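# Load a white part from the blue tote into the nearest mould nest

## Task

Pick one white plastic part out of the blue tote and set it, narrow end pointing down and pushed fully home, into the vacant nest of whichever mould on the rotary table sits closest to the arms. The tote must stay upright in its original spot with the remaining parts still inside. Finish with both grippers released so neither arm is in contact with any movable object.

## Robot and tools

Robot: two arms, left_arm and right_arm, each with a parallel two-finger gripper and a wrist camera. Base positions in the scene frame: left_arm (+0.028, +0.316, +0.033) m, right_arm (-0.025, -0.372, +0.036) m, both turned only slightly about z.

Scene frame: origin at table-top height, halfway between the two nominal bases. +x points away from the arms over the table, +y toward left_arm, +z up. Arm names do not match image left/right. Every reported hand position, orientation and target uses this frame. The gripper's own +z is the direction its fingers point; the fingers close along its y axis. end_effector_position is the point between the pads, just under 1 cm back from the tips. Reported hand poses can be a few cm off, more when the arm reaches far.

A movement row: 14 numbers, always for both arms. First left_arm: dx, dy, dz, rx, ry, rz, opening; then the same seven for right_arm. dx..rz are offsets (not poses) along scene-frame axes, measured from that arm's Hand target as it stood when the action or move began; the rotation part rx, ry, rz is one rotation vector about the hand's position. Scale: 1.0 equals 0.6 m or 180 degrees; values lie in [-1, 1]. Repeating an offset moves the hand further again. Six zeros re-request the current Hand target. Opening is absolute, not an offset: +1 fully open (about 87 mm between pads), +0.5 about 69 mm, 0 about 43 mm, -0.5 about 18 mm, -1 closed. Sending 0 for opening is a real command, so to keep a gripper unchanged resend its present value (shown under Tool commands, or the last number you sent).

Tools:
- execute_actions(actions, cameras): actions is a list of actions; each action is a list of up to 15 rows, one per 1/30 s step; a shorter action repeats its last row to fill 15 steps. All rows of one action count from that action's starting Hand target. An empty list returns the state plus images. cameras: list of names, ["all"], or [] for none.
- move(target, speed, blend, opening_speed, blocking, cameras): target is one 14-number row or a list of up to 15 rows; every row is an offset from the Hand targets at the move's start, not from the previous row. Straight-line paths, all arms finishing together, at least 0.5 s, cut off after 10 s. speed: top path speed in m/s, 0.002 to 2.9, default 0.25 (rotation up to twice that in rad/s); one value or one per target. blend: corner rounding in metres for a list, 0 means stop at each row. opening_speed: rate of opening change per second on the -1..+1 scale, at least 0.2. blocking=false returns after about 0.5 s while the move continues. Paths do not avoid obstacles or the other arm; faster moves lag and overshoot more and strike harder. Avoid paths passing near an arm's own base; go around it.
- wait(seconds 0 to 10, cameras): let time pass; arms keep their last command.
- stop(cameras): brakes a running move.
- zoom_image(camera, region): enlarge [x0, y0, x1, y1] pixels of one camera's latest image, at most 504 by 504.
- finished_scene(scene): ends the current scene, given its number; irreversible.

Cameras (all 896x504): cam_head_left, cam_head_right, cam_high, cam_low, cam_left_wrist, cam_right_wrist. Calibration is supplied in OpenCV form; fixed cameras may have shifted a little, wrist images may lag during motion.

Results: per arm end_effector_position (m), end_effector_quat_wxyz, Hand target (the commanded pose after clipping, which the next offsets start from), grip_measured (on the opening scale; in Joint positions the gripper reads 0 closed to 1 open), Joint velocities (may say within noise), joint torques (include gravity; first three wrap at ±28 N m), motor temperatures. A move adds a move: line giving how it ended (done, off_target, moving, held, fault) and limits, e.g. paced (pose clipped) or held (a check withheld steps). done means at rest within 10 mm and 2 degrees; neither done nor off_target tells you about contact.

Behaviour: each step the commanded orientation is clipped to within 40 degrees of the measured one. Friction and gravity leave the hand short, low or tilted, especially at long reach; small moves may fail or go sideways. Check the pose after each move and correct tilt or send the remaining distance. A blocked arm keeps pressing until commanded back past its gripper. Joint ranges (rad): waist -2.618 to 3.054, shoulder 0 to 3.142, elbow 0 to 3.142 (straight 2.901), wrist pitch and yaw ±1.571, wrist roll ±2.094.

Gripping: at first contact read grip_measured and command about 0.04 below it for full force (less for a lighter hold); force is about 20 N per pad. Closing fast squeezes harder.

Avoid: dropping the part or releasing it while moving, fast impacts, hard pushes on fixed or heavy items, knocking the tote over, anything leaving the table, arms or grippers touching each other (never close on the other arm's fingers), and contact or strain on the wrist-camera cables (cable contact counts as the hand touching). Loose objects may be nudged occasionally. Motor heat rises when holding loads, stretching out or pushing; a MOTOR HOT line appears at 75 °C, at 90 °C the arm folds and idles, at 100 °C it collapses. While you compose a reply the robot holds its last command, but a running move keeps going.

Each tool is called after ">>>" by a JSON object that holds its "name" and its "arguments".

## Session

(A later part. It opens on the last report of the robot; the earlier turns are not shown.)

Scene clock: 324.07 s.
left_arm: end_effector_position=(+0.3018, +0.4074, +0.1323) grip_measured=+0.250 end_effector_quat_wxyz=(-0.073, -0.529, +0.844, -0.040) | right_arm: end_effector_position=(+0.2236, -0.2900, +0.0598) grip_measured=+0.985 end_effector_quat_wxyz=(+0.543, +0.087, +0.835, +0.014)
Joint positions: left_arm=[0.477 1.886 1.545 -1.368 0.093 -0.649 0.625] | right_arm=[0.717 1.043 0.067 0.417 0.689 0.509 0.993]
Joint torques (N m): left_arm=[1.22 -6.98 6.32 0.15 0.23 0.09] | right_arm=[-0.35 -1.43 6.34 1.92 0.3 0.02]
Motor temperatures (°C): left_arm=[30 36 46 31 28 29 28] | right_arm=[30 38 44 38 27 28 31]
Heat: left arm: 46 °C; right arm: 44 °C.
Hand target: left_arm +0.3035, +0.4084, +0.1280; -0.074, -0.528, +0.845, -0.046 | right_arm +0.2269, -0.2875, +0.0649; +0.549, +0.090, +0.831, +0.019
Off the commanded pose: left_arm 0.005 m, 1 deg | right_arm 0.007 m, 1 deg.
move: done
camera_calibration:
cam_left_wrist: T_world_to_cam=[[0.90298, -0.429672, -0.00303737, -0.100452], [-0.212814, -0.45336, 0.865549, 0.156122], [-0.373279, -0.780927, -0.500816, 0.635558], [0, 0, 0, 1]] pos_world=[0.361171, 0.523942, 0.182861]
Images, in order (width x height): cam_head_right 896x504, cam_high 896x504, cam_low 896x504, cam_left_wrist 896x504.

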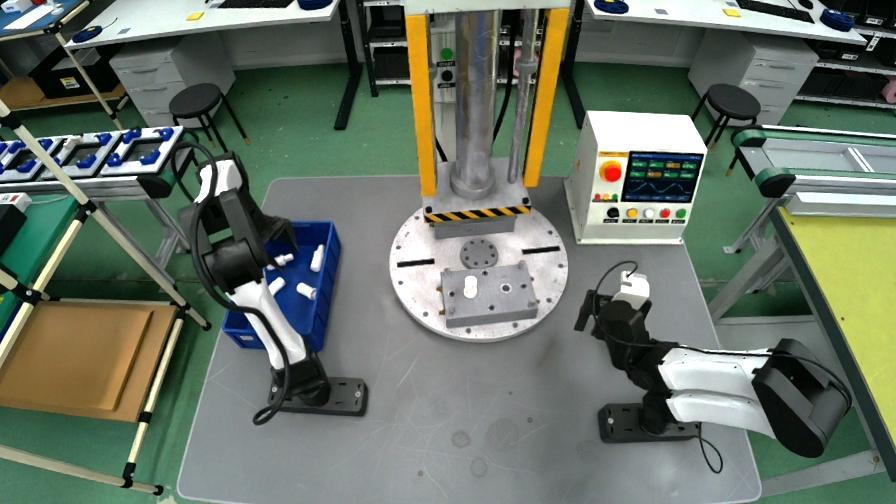

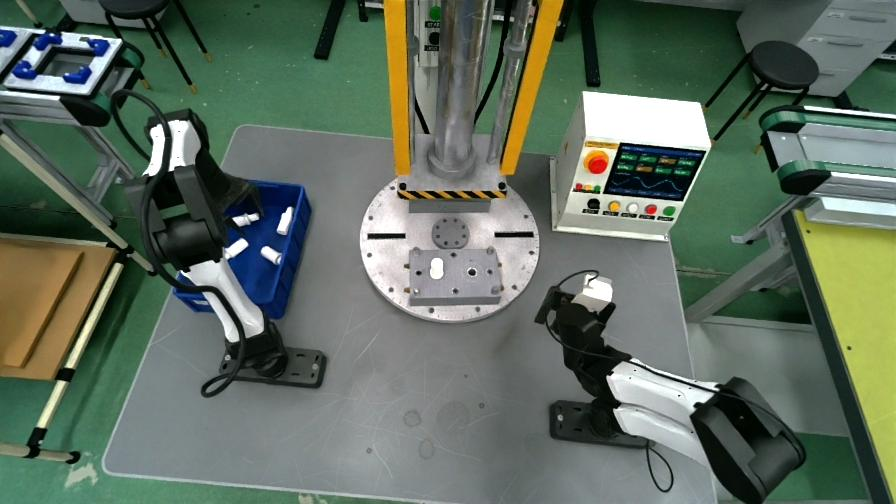

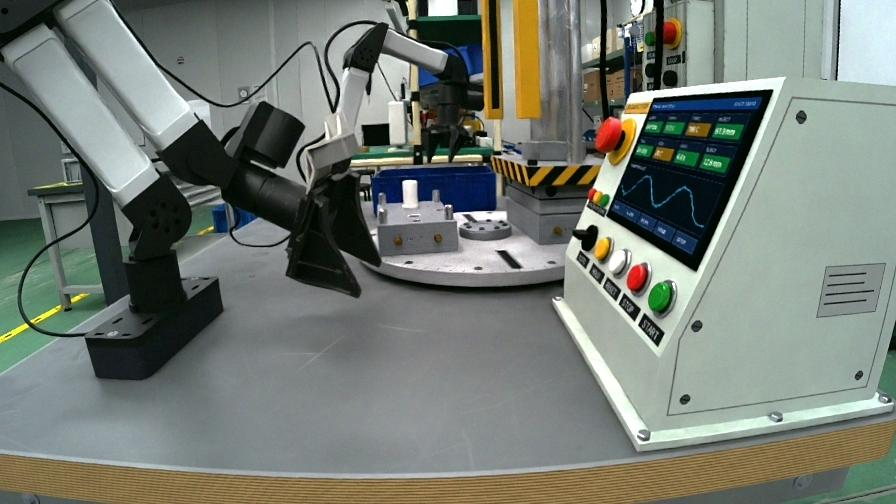

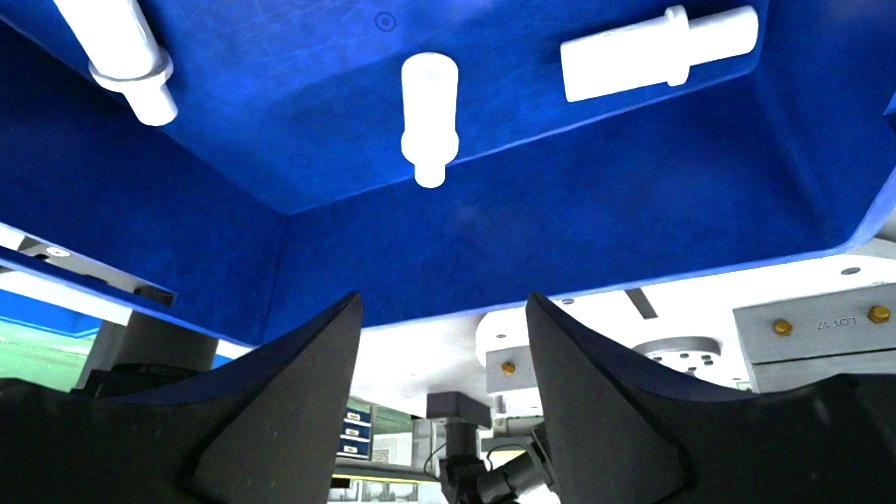

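>>> {"name": "move", "arguments": {"target": [-0.0173, -0.0077, -0.1205, 0, 0, 0, 0.25, 0, 0, 0, 0, 0, 0, 1], "cameras": ["cam_left_wrist", "cam_head_right", "cam_high"], "speed": 0.15}}

Scene clock: 375.97 s.
left_arm: end_effector_position=(+0.2955, +0.4053, +0.0661) grip_measured=+0.250 end_effector_quat_wxyz=(-0.061, -0.528, +0.846, -0.039) | right_arm: end_effector_position=(+0.2236, -0.2900, +0.0598) grip_measured=+0.985 end_effector_quat_wxyz=(+0.543, +0.087, +0.835, +0.014)
Joint positions: left_arm=[0.477 1.898 1.298 -1.086 0.088 -0.646 0.625] | right_arm=[0.717 1.043 0.067 0.417 0.689 0.509 0.993]
Joint torques (N m): left_arm=[1.36 -5.68 4.97 0.25 0.29 0.1] | right_arm=[-0.28 -1.35 6.3 1.9 0.28 -0.01]
Heat: left arm: 43 °C; right arm: 44 °C.
Hand target: left_arm +0.2931, +0.4038, +0.0558; -0.074, -0.528, +0.845, -0.046 | right_arm +0.2269, -0.2875, +0.0649; +0.549, +0.090, +0.831, +0.019
Off the commanded pose: left_arm 0.011 m, 2 deg | right_arm 0.007 m, 1 deg.
move: off_target (left_arm)
camera_calibration:
cam_left_wrist: T_world_to_cam=[[0.901519, -0.432677, 0.00732234, -0.0948824], [-0.230066, -0.464894, 0.854952, 0.221672], [-0.366514, -0.772441, -0.518655, 0.594224], [0, 0, 0, 1]] pos_world=[0.354329, 0.521003, 0.119373]
Images, in order (width x height): cam_head_right 896x504, cam_high 896x504, cam_left_wrist 896x504.

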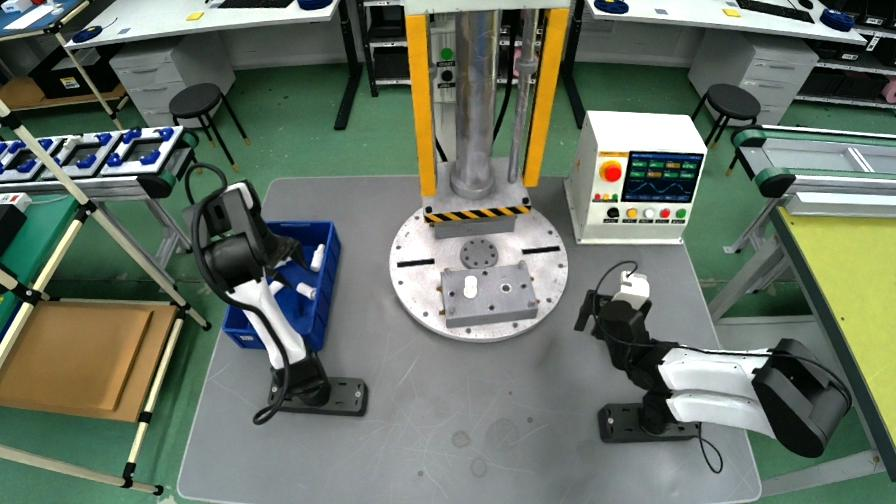

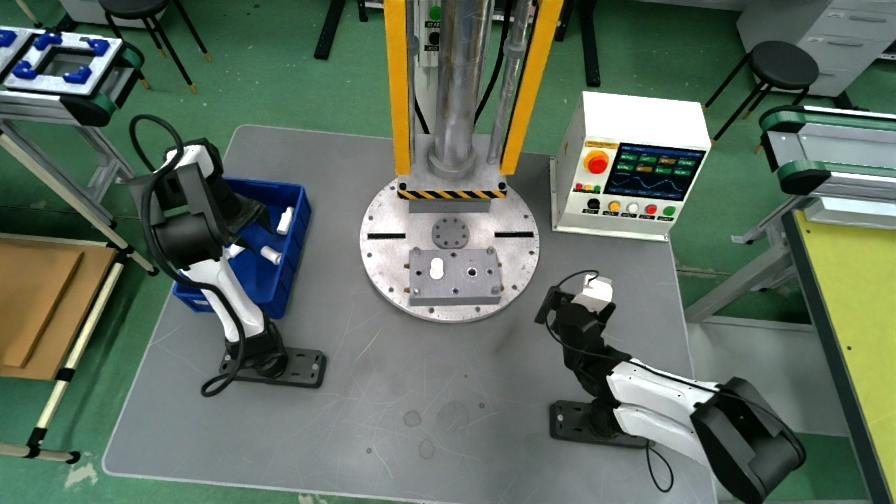

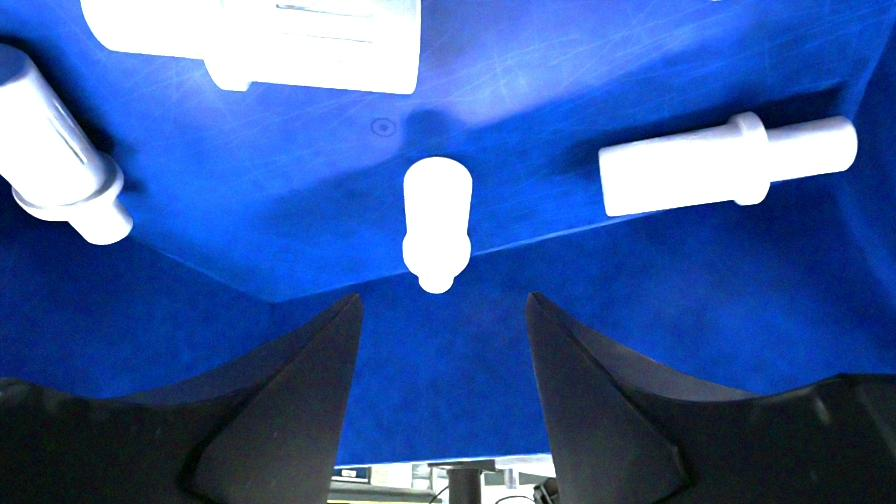

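>>> {"name": "zoom_image", "arguments": {"camera": "cam_left_wrist", "region": [340, 130, 550, 340]}}

Scaled by 2.400 from the camera's 896x504 image, which has a finer 1280x720 frame.

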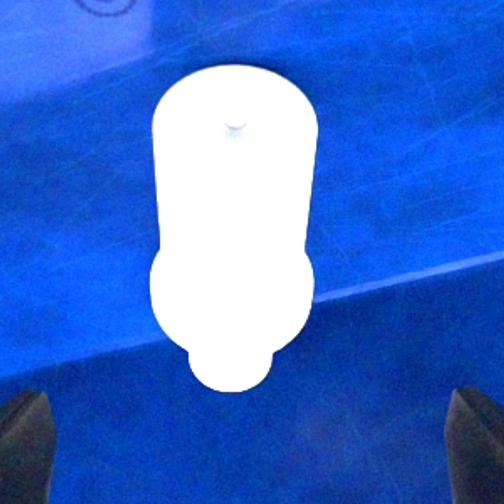

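>>> {"name": "move", "arguments": {"target": [-0.0072, -0.0067, -0.0513, 0, 0, 0, 0.25, 0, 0, 0, 0, 0, 0, 1], "cameras": ["cam_left_wrist", "cam_head_right"], "speed": 0.1}}

Scene clock: 404.10 s.
left_arm: end_effector_position=(+0.3045, +0.4167, +0.0515) grip_measured=+0.250 end_effector_quat_wxyz=(-0.016, -0.528, +0.849, -0.025) | right_arm: end_effector_position=(+0.2236, -0.2900, +0.0598) grip_measured=+0.985 end_effector_quat_wxyz=(+0.543, +0.087, +0.835, +0.014)
Joint positions: left_arm=[0.477 1.882 1.238 -0.956 0.052 -0.648 0.625] | right_arm=[0.717 1.043 0.067 0.417 0.689 0.509 0.993]
Joint torques (N m): left_arm=[1.06 -2.56 2.18 0.27 0.64 0.05] | right_arm=[-0.38 -1.51 6.32 1.9 0.3 0]
Heat: left arm: 42 °C; right arm: 44 °C.
Hand target: left_arm +0.2888, +0.3998, +0.0250; -0.074, -0.528, +0.845, -0.046 | right_arm +0.2269, -0.2875, +0.0649; +0.549, +0.090, +0.831, +0.019
Off the commanded pose: left_arm 0.035 m, 7 deg | right_arm 0.007 m, 1 deg.
move: off_target (left_arm)
camera_calibration:
cam_left_wrist: T_world_to_cam=[[0.90001, -0.434697, 0.0319491, -0.0979616], [-0.281489, -0.523707, 0.804049, 0.284248], [-0.332786, -0.732645, -0.593704, 0.575746], [0, 0, 0, 1]] pos_world=[0.359779, 0.528097, 0.116404]
Images, in order (width x height): cam_head_right 896x504, cam_left_wrist 896x504.

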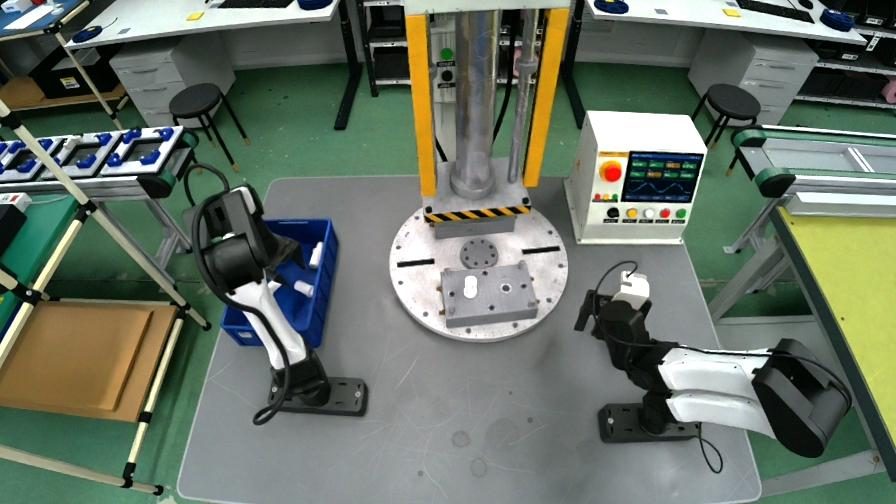

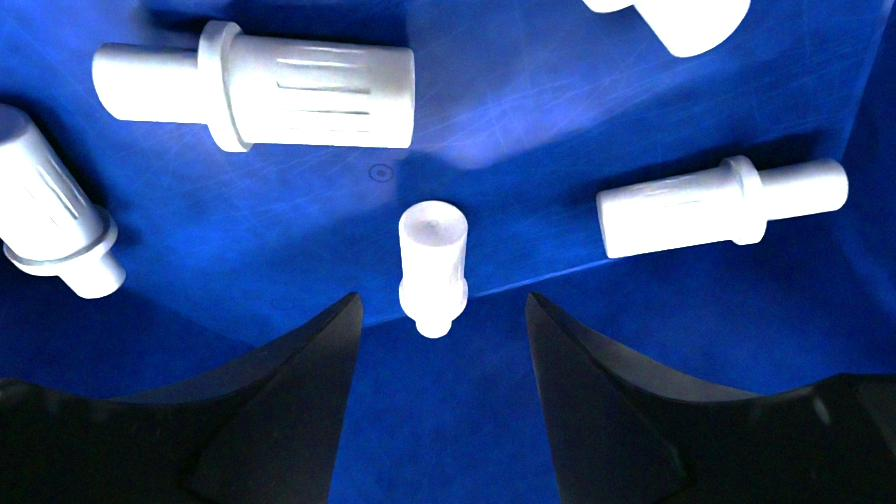

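>>> {"name": "move", "arguments": {"target": [0.02, 0.02, 0.25, 0, 0, 0, 0.25, 0, 0, 0, 0, 0, 0, 1], "cameras": ["cam_left_wrist", "cam_head_right", "cam_high", "cam_head_left"], "speed": 0.15}}

Scene clock: 423.40 s.
left_arm: end_effector_position=(+0.2994, +0.4102, +0.1721) grip_measured=+0.250 end_effector_quat_wxyz=(-0.074, -0.529, +0.845, -0.041) | right_arm: end_effector_position=(+0.2236, -0.2900, +0.0598) grip_measured=+0.985 end_effector_quat_wxyz=(+0.543, +0.087, +0.835, +0.014)
Joint positions: left_arm=[0.488 1.882 1.697 -1.527 0.093 -0.637 0.625] | right_arm=[0.717 1.043 0.067 0.417 0.689 0.509 0.993]
Joint torques (N m): left_arm=[1.33 -7.27 8.69 -0.08 0.22 0.1] | right_arm=[-0.31 -1.39 6.23 1.91 0.29 0]
Motor temperatures (°C): left_arm=[29 36 41 30 28 29 28] | right_arm=[30 37 44 39 27 28 31]
Heat: left arm: 41 °C; right arm: 44 °C.
Hand target: left_arm +0.3008, +0.4118, +0.1750; -0.074, -0.528, +0.845, -0.046 | right_arm +0.2269, -0.2875, +0.0649; +0.549, +0.090, +0.831, +0.019
Off the commanded pose: left_arm 0.004 m, 1 deg | right_arm 0.007 m, 1 deg.
move: done
camera_calibration:
cam_left_wrist: T_world_to_cam=[[0.902565, -0.430542, -0.00322876, -0.0964444], [-0.211902, -0.450723, 0.867148, 0.120862], [-0.374799, -0.781973, -0.49804, 0.65716], [0, 0, 0, 1]] pos_world=[0.358961, 0.526833, 0.222175]
Images, in order (width x height): cam_head_left 896x504, cam_head_right 896x504, cam_high 896x504, cam_left_wrist 896x504.

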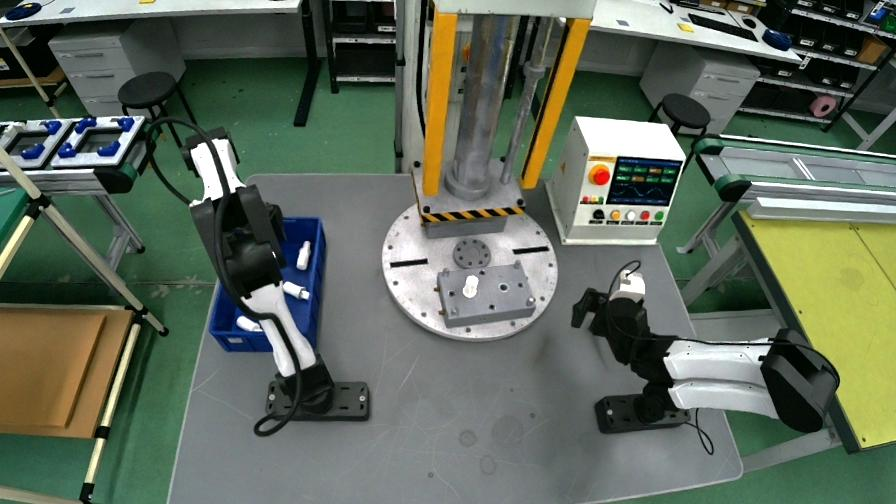

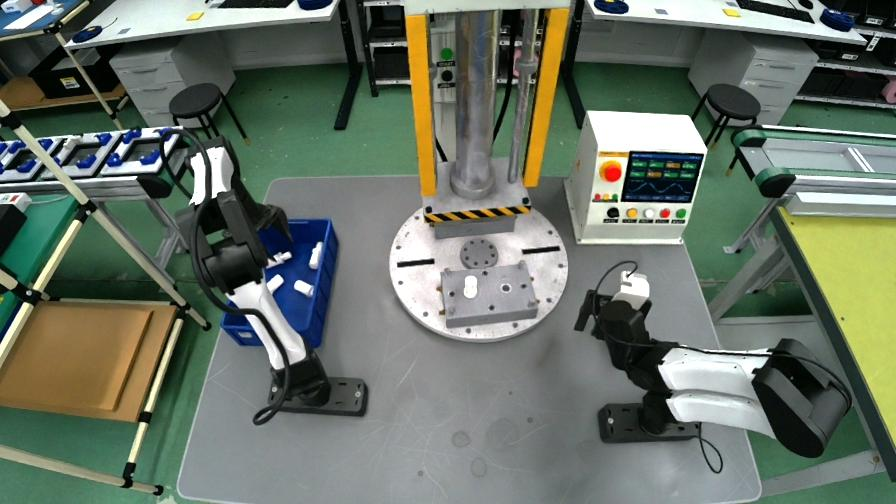

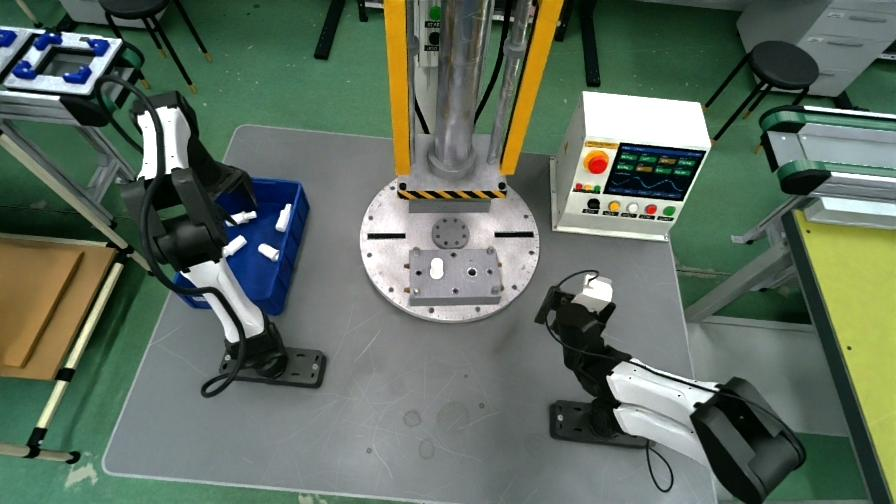

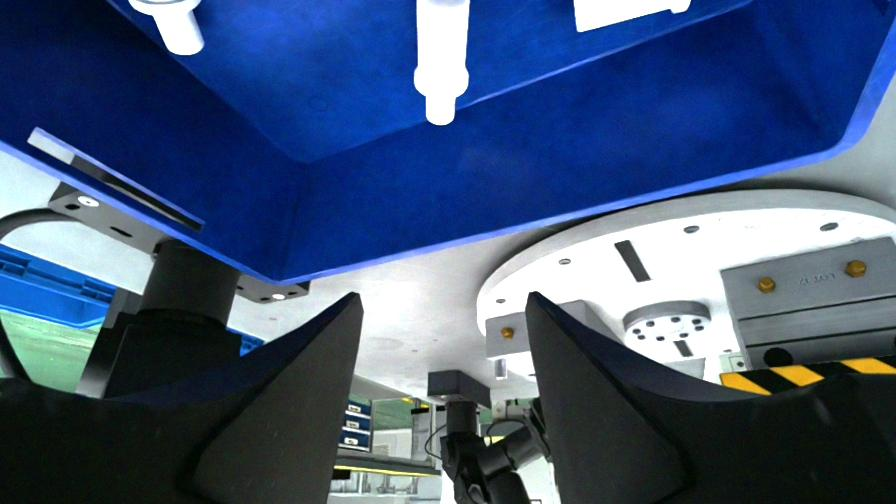

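>>> {"name": "move", "arguments": {"target": [-0.0158, 0.1287, 0, 0.0239, -0.1126, -0.5725, 0.25, 0, 0, 0, 0, 0, 0, 1], "cameras": ["cam_left_wrist", "cam_head_right", "cam_high", "cam_head_left"], "speed": 0.4}}

Scene clock: 503.67 s.
left_arm: end_effector_position=(+0.2913, +0.4892, +0.1684) grip_measured=+0.250 end_effector_quat_wxyz=(+0.048, +0.337, +0.940, -0.032) | right_arm: end_effector_position=(+0.2236, -0.2900, +0.0598) grip_measured=+0.985 end_effector_quat_wxyz=(+0.543, +0.087, +0.835, +0.014)
Joint positions: left_arm=[0.534 1.779 1.607 -1.385 0.115 1.21 0.625] | right_arm=[0.717 1.043 0.067 0.417 0.689 0.509 0.993]
Joint torques (N m): left_arm=[1.31 -9.73 5.85 0.42 0.4 0.13] | right_arm=[-0.42 -1.5 6.3 1.92 0.3 0.02]
Motor temperatures (°C): left_arm=[29 41 44 29 27 29 28] | right_arm=[30 37 44 39 27 28 31]
Heat: left arm: 44 °C; right arm: 44 °C.
Hand target: left_arm +0.2914, +0.4891, +0.1750; +0.066, +0.341, +0.937, -0.024 | right_arm +0.2269, -0.2875, +0.0649; +0.549, +0.090, +0.831, +0.019
Off the commanded pose: left_arm 0.007 m, 2 deg | right_arm 0.007 m, 1 deg.
move: done
camera_calibration:
cam_left_wrist: T_world_to_cam=[[-0.632313, -0.773835, 0.0368771, 0.553193], [-0.540747, 0.474939, 0.694281, -0.169998], [-0.554773, 0.419061, -0.718759, 0.216183], [0, 0, 0, 1]] pos_world=[0.377798, 0.418224, 0.25301]
Images, in order (width x height): cam_head_left 896x504, cam_head_right 896x504, cam_high 896x504, cam_left_wrist 896x504.

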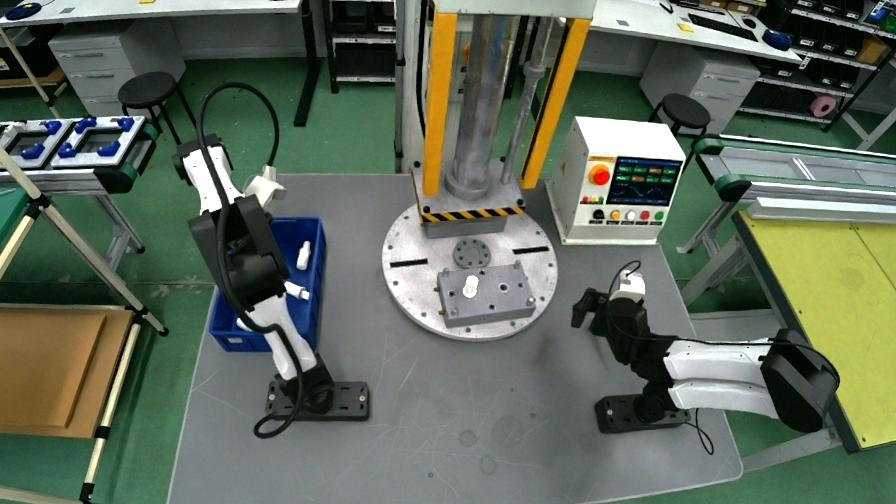

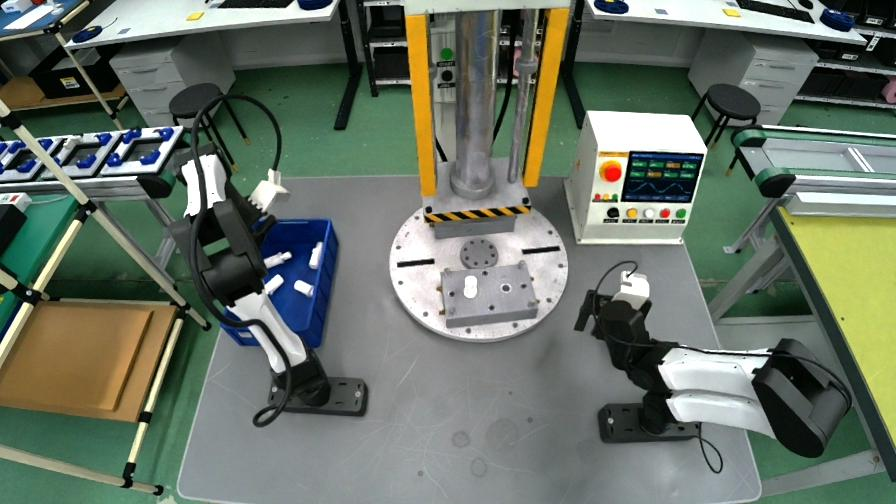

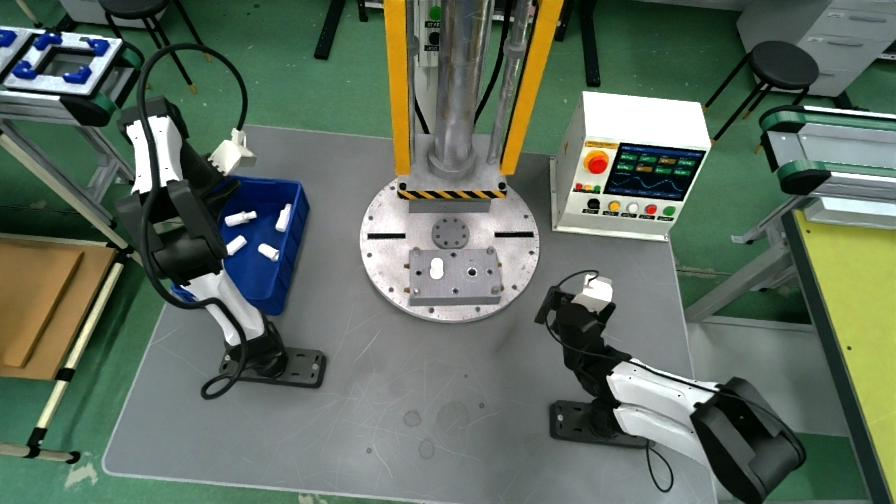

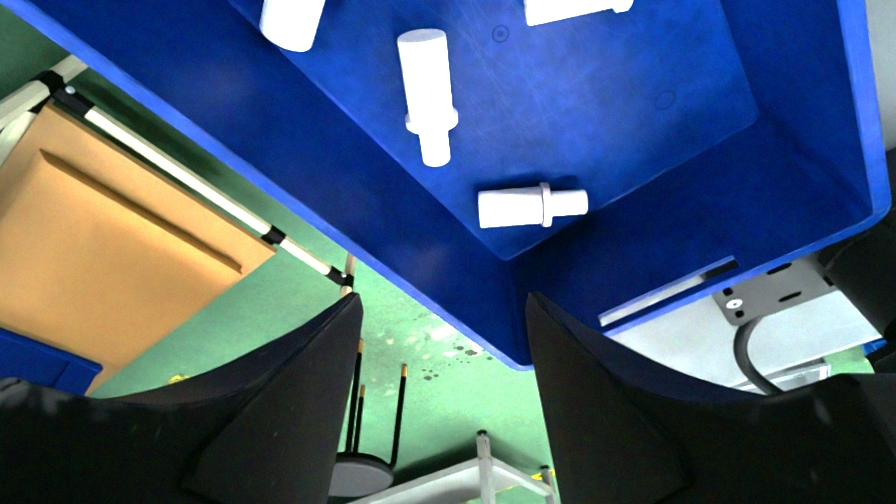

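>>> {"name": "move", "arguments": {"target": [0.0143, 0.0032, -0.1333, 0, 0, 0.0278, 0.25, 0, 0, 0, 0, 0, 0, 1], "cameras": ["cam_left_wrist", "cam_head_right", "cam_high"], "speed": 0.15}}

Scene clock: 526.63 s.
left_arm: end_effector_position=(+0.2996, +0.4924, +0.1030) grip_measured=+0.250 end_effector_quat_wxyz=(+0.067, +0.303, +0.950, -0.013) | right_arm: end_effector_position=(+0.2236, -0.2900, +0.0598) grip_measured=+0.985 end_effector_quat_wxyz=(+0.543, +0.087, +0.835, +0.014)
Joint positions: left_arm=[0.534 1.782 1.35 -1.067 0.116 1.136 0.625] | right_arm=[0.717 1.043 0.067 0.417 0.689 0.509 0.993]
Joint torques (N m): left_arm=[0.84 -6 6.04 0.53 0.35 -0.06] | right_arm=[-0.32 -1.33 6.26 1.92 0.27 0]
Heat: left arm: 44 °C; right arm: 44 °C.
Hand target: left_arm +0.2999, +0.4910, +0.0950; +0.067, +0.300, +0.952, -0.021 | right_arm +0.2269, -0.2875, +0.0649; +0.549, +0.090, +0.831, +0.019
Off the commanded pose: left_arm 0.008 m, 1 deg | right_arm 0.007 m, 1 deg.
move: done
camera_calibration:
cam_left_wrist: T_world_to_cam=[[-0.574233, -0.81865, -0.00826585, 0.572608], [-0.605435, 0.417836, 0.677393, -0.0723334], [-0.551094, 0.393986, -0.735575, 0.185422], [0, 0, 0, 1]] pos_world=[0.387202, 0.425936, 0.190123]
Images, in order (width x height): cam_head_right 896x504, cam_high 896x504, cam_left_wrist 896x504.

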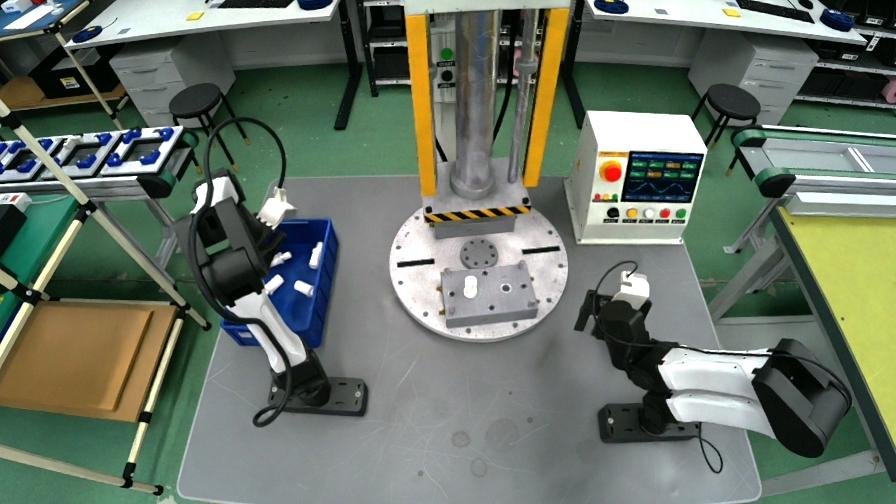

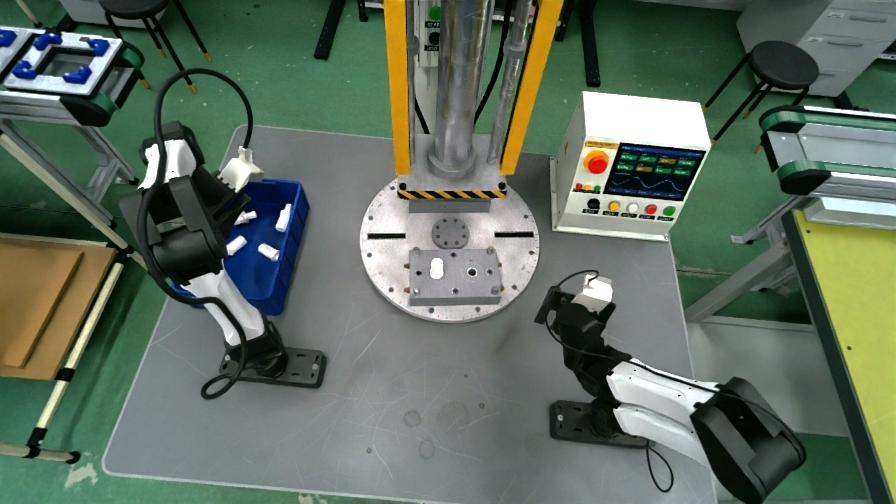

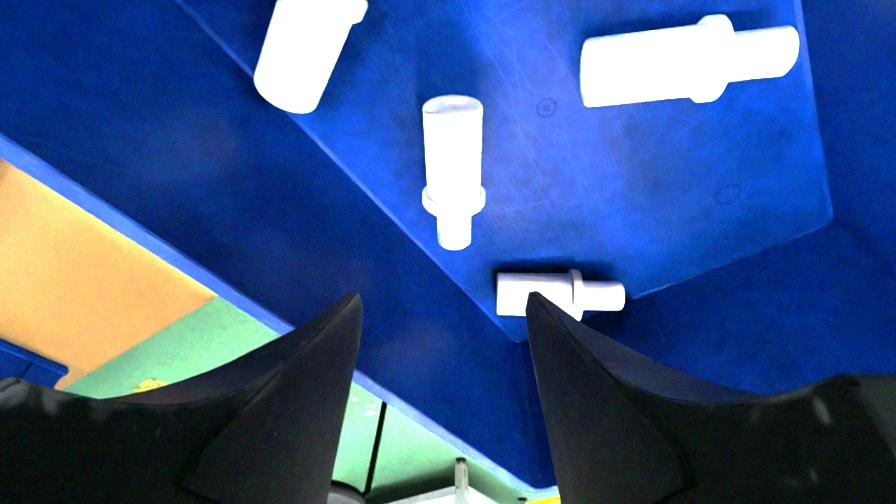

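>>> {"name": "move", "arguments": {"target": [0.0113, -0.0145, -0.08, 0, 0, 0, 0.25, 0, 0, 0, 0, 0, 0, 1], "cameras": ["cam_left_wrist", "cam_head_right", "cam_high"], "speed": 0.1}}

Scene clock: 562.77 s.
left_arm: end_effector_position=(+0.3056, +0.4857, +0.0546) grip_measured=+0.250 end_effector_quat_wxyz=(+0.068, +0.300, +0.952, -0.014) | right_arm: end_effector_position=(+0.2236, -0.2900, +0.0598) grip_measured=+0.985 end_effector_quat_wxyz=(+0.543, +0.087, +0.835, +0.014)
Joint positions: left_arm=[0.509 1.841 1.226 -0.881 0.116 1.103 0.625] | right_arm=[0.717 1.043 0.067 0.417 0.689 0.509 0.993]
Joint torques (N m): left_arm=[0.2 -6.2 5.93 0.54 0.32 -0.05] | right_arm=[-0.32 -1.51 6.32 1.92 0.29 0.01]
Heat: left arm: 42 °C; right arm: 44 °C.
Hand target: left_arm +0.3067, +0.4822, +0.0469; +0.066, +0.300, +0.952, -0.021 | right_arm +0.2269, -0.2875, +0.0649; +0.549, +0.090, +0.831, +0.019
Off the commanded pose: left_arm 0.008 m, 1 deg | right_arm 0.007 m, 1 deg.
move: done
camera_calibration:
cam_left_wrist: T_world_to_cam=[[-0.567936, -0.823055, -0.00550253, 0.570275], [-0.60826, 0.415197, 0.676485, -0.0309479], [-0.554499, 0.387547, -0.736436, 0.160022], [0, 0, 0, 1]] pos_world=[0.393787, 0.420201, 0.14192]
Images, in order (width x height): cam_head_right 896x504, cam_high 896x504, cam_left_wrist 896x504.

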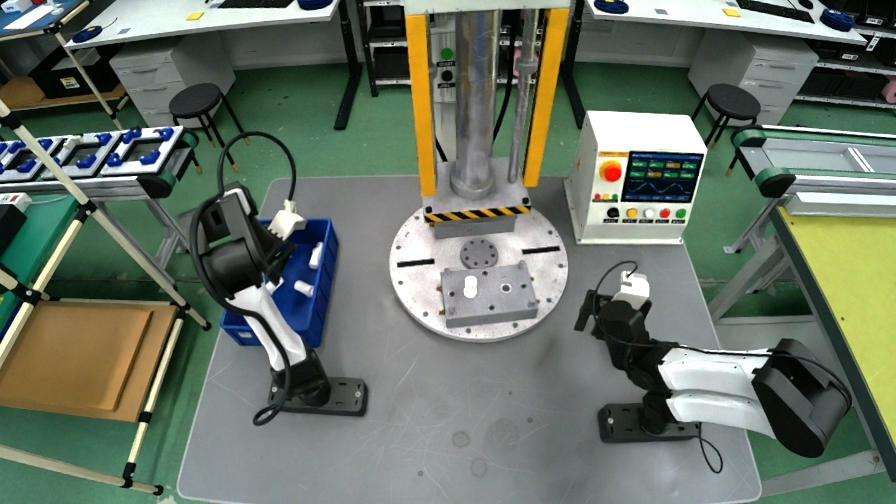

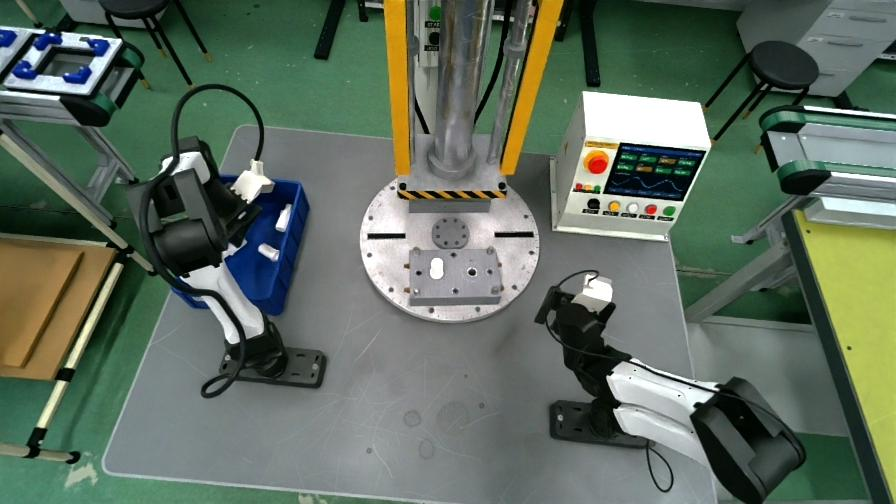

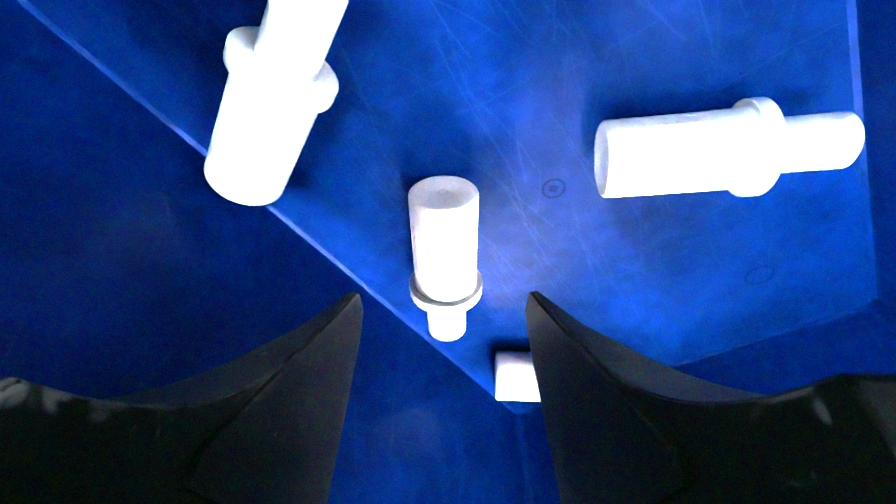

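>>> {"name": "move", "arguments": {"target": [0.0073, -0.004, -0.061, 0, 0, 0, 0.25, 0, 0, 0, 0, 0, 0, 1], "cameras": ["cam_left_wrist", "cam_head_right", "cam_high"], "speed": 0.08}}

Scene clock: 582.73 s.
left_arm: end_effector_position=(+0.3107, +0.4838, +0.0183) grip_measured=+0.250 end_effector_quat_wxyz=(+0.068, +0.300, +0.952, -0.014) | right_arm: end_effector_position=(+0.2236, -0.2900, +0.0598) grip_measured=+0.985 end_effector_quat_wxyz=(+0.543, +0.087, +0.835, +0.014)
Joint positions: left_arm=[0.497 1.913 1.162 -0.745 0.116 1.09 0.625] | right_arm=[0.717 1.043 0.067 0.417 0.689 0.509 0.993]
Joint torques (N m): left_arm=[0.12 -6.41 5.55 0.59 0.32 -0.05] | right_arm=[-0.39 -1.39 6.35 1.9 0.28 -0.02]
Heat: left arm: 42 °C; right arm: 44 °C.
Hand target: left_arm +0.3111, +0.4798, +0.0104; +0.066, +0.300, +0.951, -0.021 | right_arm +0.2269, -0.2875, +0.0649; +0.549, +0.090, +0.831, +0.019
Off the commanded pose: left_arm 0.009 m, 1 deg | right_arm 0.007 m, 1 deg.
move: done
camera_calibration:
cam_left_wrist: T_world_to_cam=[[-0.5677, -0.823219, -0.00513272, 0.571367], [-0.608691, 0.415546, 0.675882, -0.0025757], [-0.554266, 0.386823, -0.736992, 0.137103], [0, 0, 0, 1]] pos_world=[0.398789, 0.418396, 0.105717]
Images, in order (width x height): cam_head_right 896x504, cam_high 896x504, cam_left_wrist 896x504.

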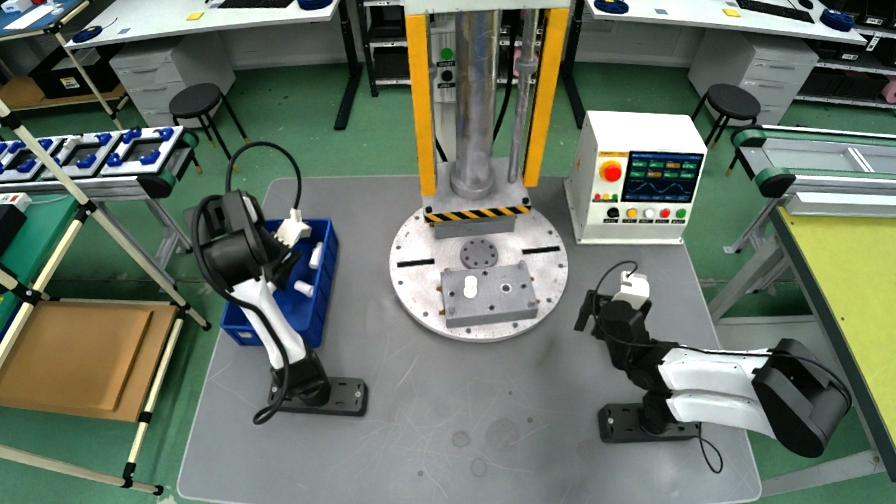

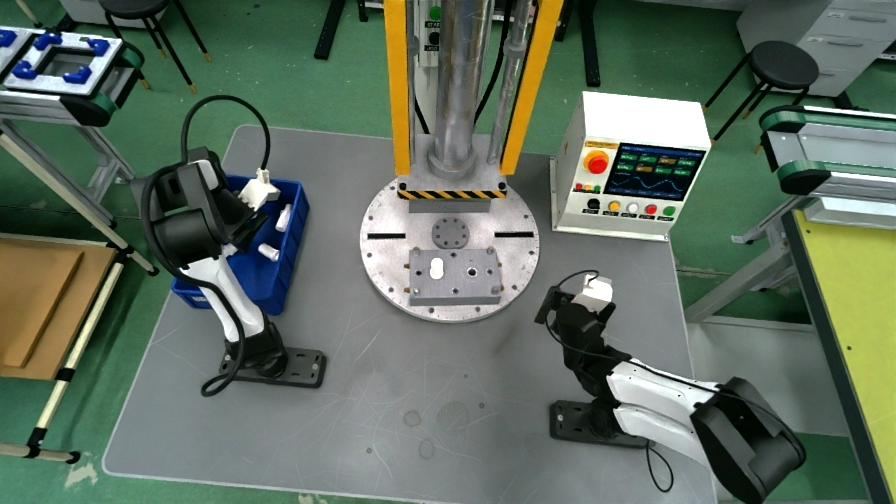

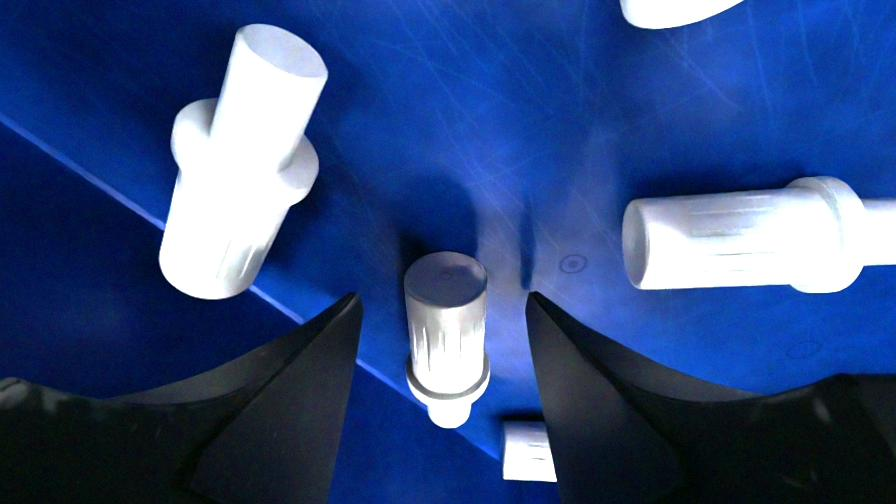

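>>> {"name": "move", "arguments": {"target": [[0.0, 0.0, -0.0067, 0, 0, 0, 0.25, 0, 0, 0, 0, 0, 0, 1], [0.0, 0.0, -0.0067, 0, 0, 0, -0.5, 0, 0, 0, 0, 0, 0, 1]], "cameras": ["cam_left_wrist", "cam_head_right"], "speed": 0.05, "opening_speed": 0.5}}

Scene clock: 600.40 s.
left_arm: end_effector_position=(+0.3123, +0.4846, +0.0171) grip_measured=-0.344 end_effector_quat_wxyz=(+0.071, +0.300, +0.951, -0.011) | right_arm: end_effector_position=(+0.2236, -0.2900, +0.0598) grip_measured=+0.985 end_effector_quat_wxyz=(+0.543, +0.087, +0.835, +0.014)
Joint positions: left_arm=[0.497 1.913 1.157 -0.729 0.116 1.09 0.328] | right_arm=[0.717 1.043 0.067 0.417 0.689 0.509 0.993]
Joint torques (N m): left_arm=[0.13 -5.81 5.37 0.59 0.32 -0.04] | right_arm=[-0.42 -1.44 6.27 1.91 0.29 0.01]
Heat: left arm: 42 °C; right arm: 44 °C.
Hand target: left_arm +0.3111, +0.4798, +0.0064; +0.066, +0.300, +0.951, -0.021 | right_arm +0.2269, -0.2875, +0.0649; +0.549, +0.090, +0.831, +0.019
Off the commanded pose: left_arm 0.012 m, 1 deg | right_arm 0.007 m, 1 deg.
move: off_target (left_arm); target 2's new opening was sent with left_arm's hand 0.012 m and 1 deg from that target
camera_calibration:
cam_left_wrist: T_world_to_cam=[[-0.567257, -0.823424, -0.0138822, 0.573073], [-0.614815, 0.412211, 0.672372, 0.00252004], [-0.547925, 0.389943, -0.740083, 0.133418], [0, 0, 0, 1]] pos_world=[0.399732, 0.418818, 0.105002]
Images, in order (width x height): cam_head_right 896x504, cam_left_wrist 896x504.

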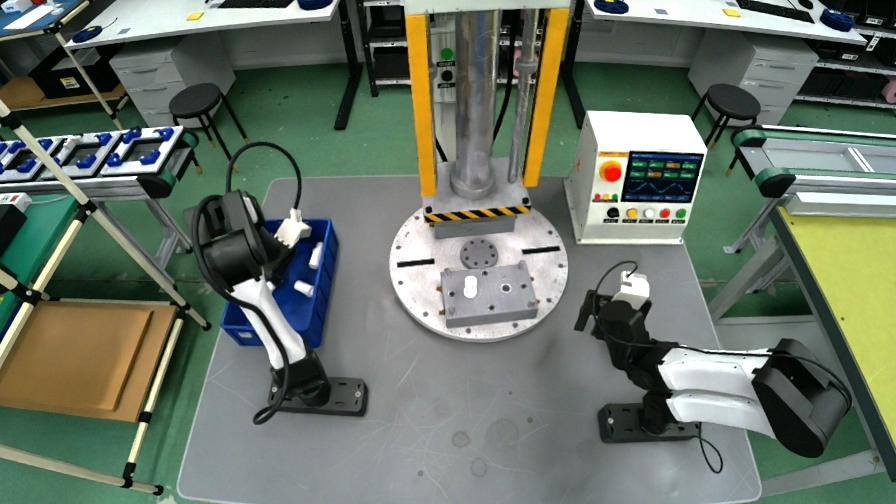

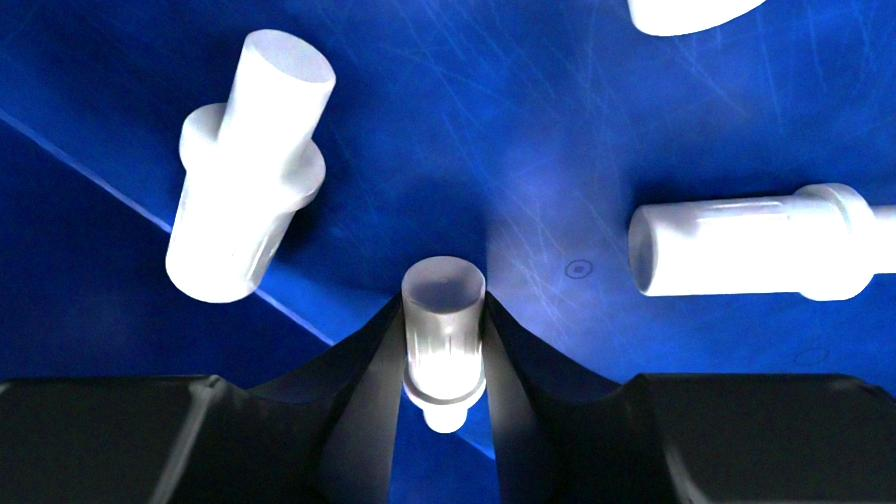

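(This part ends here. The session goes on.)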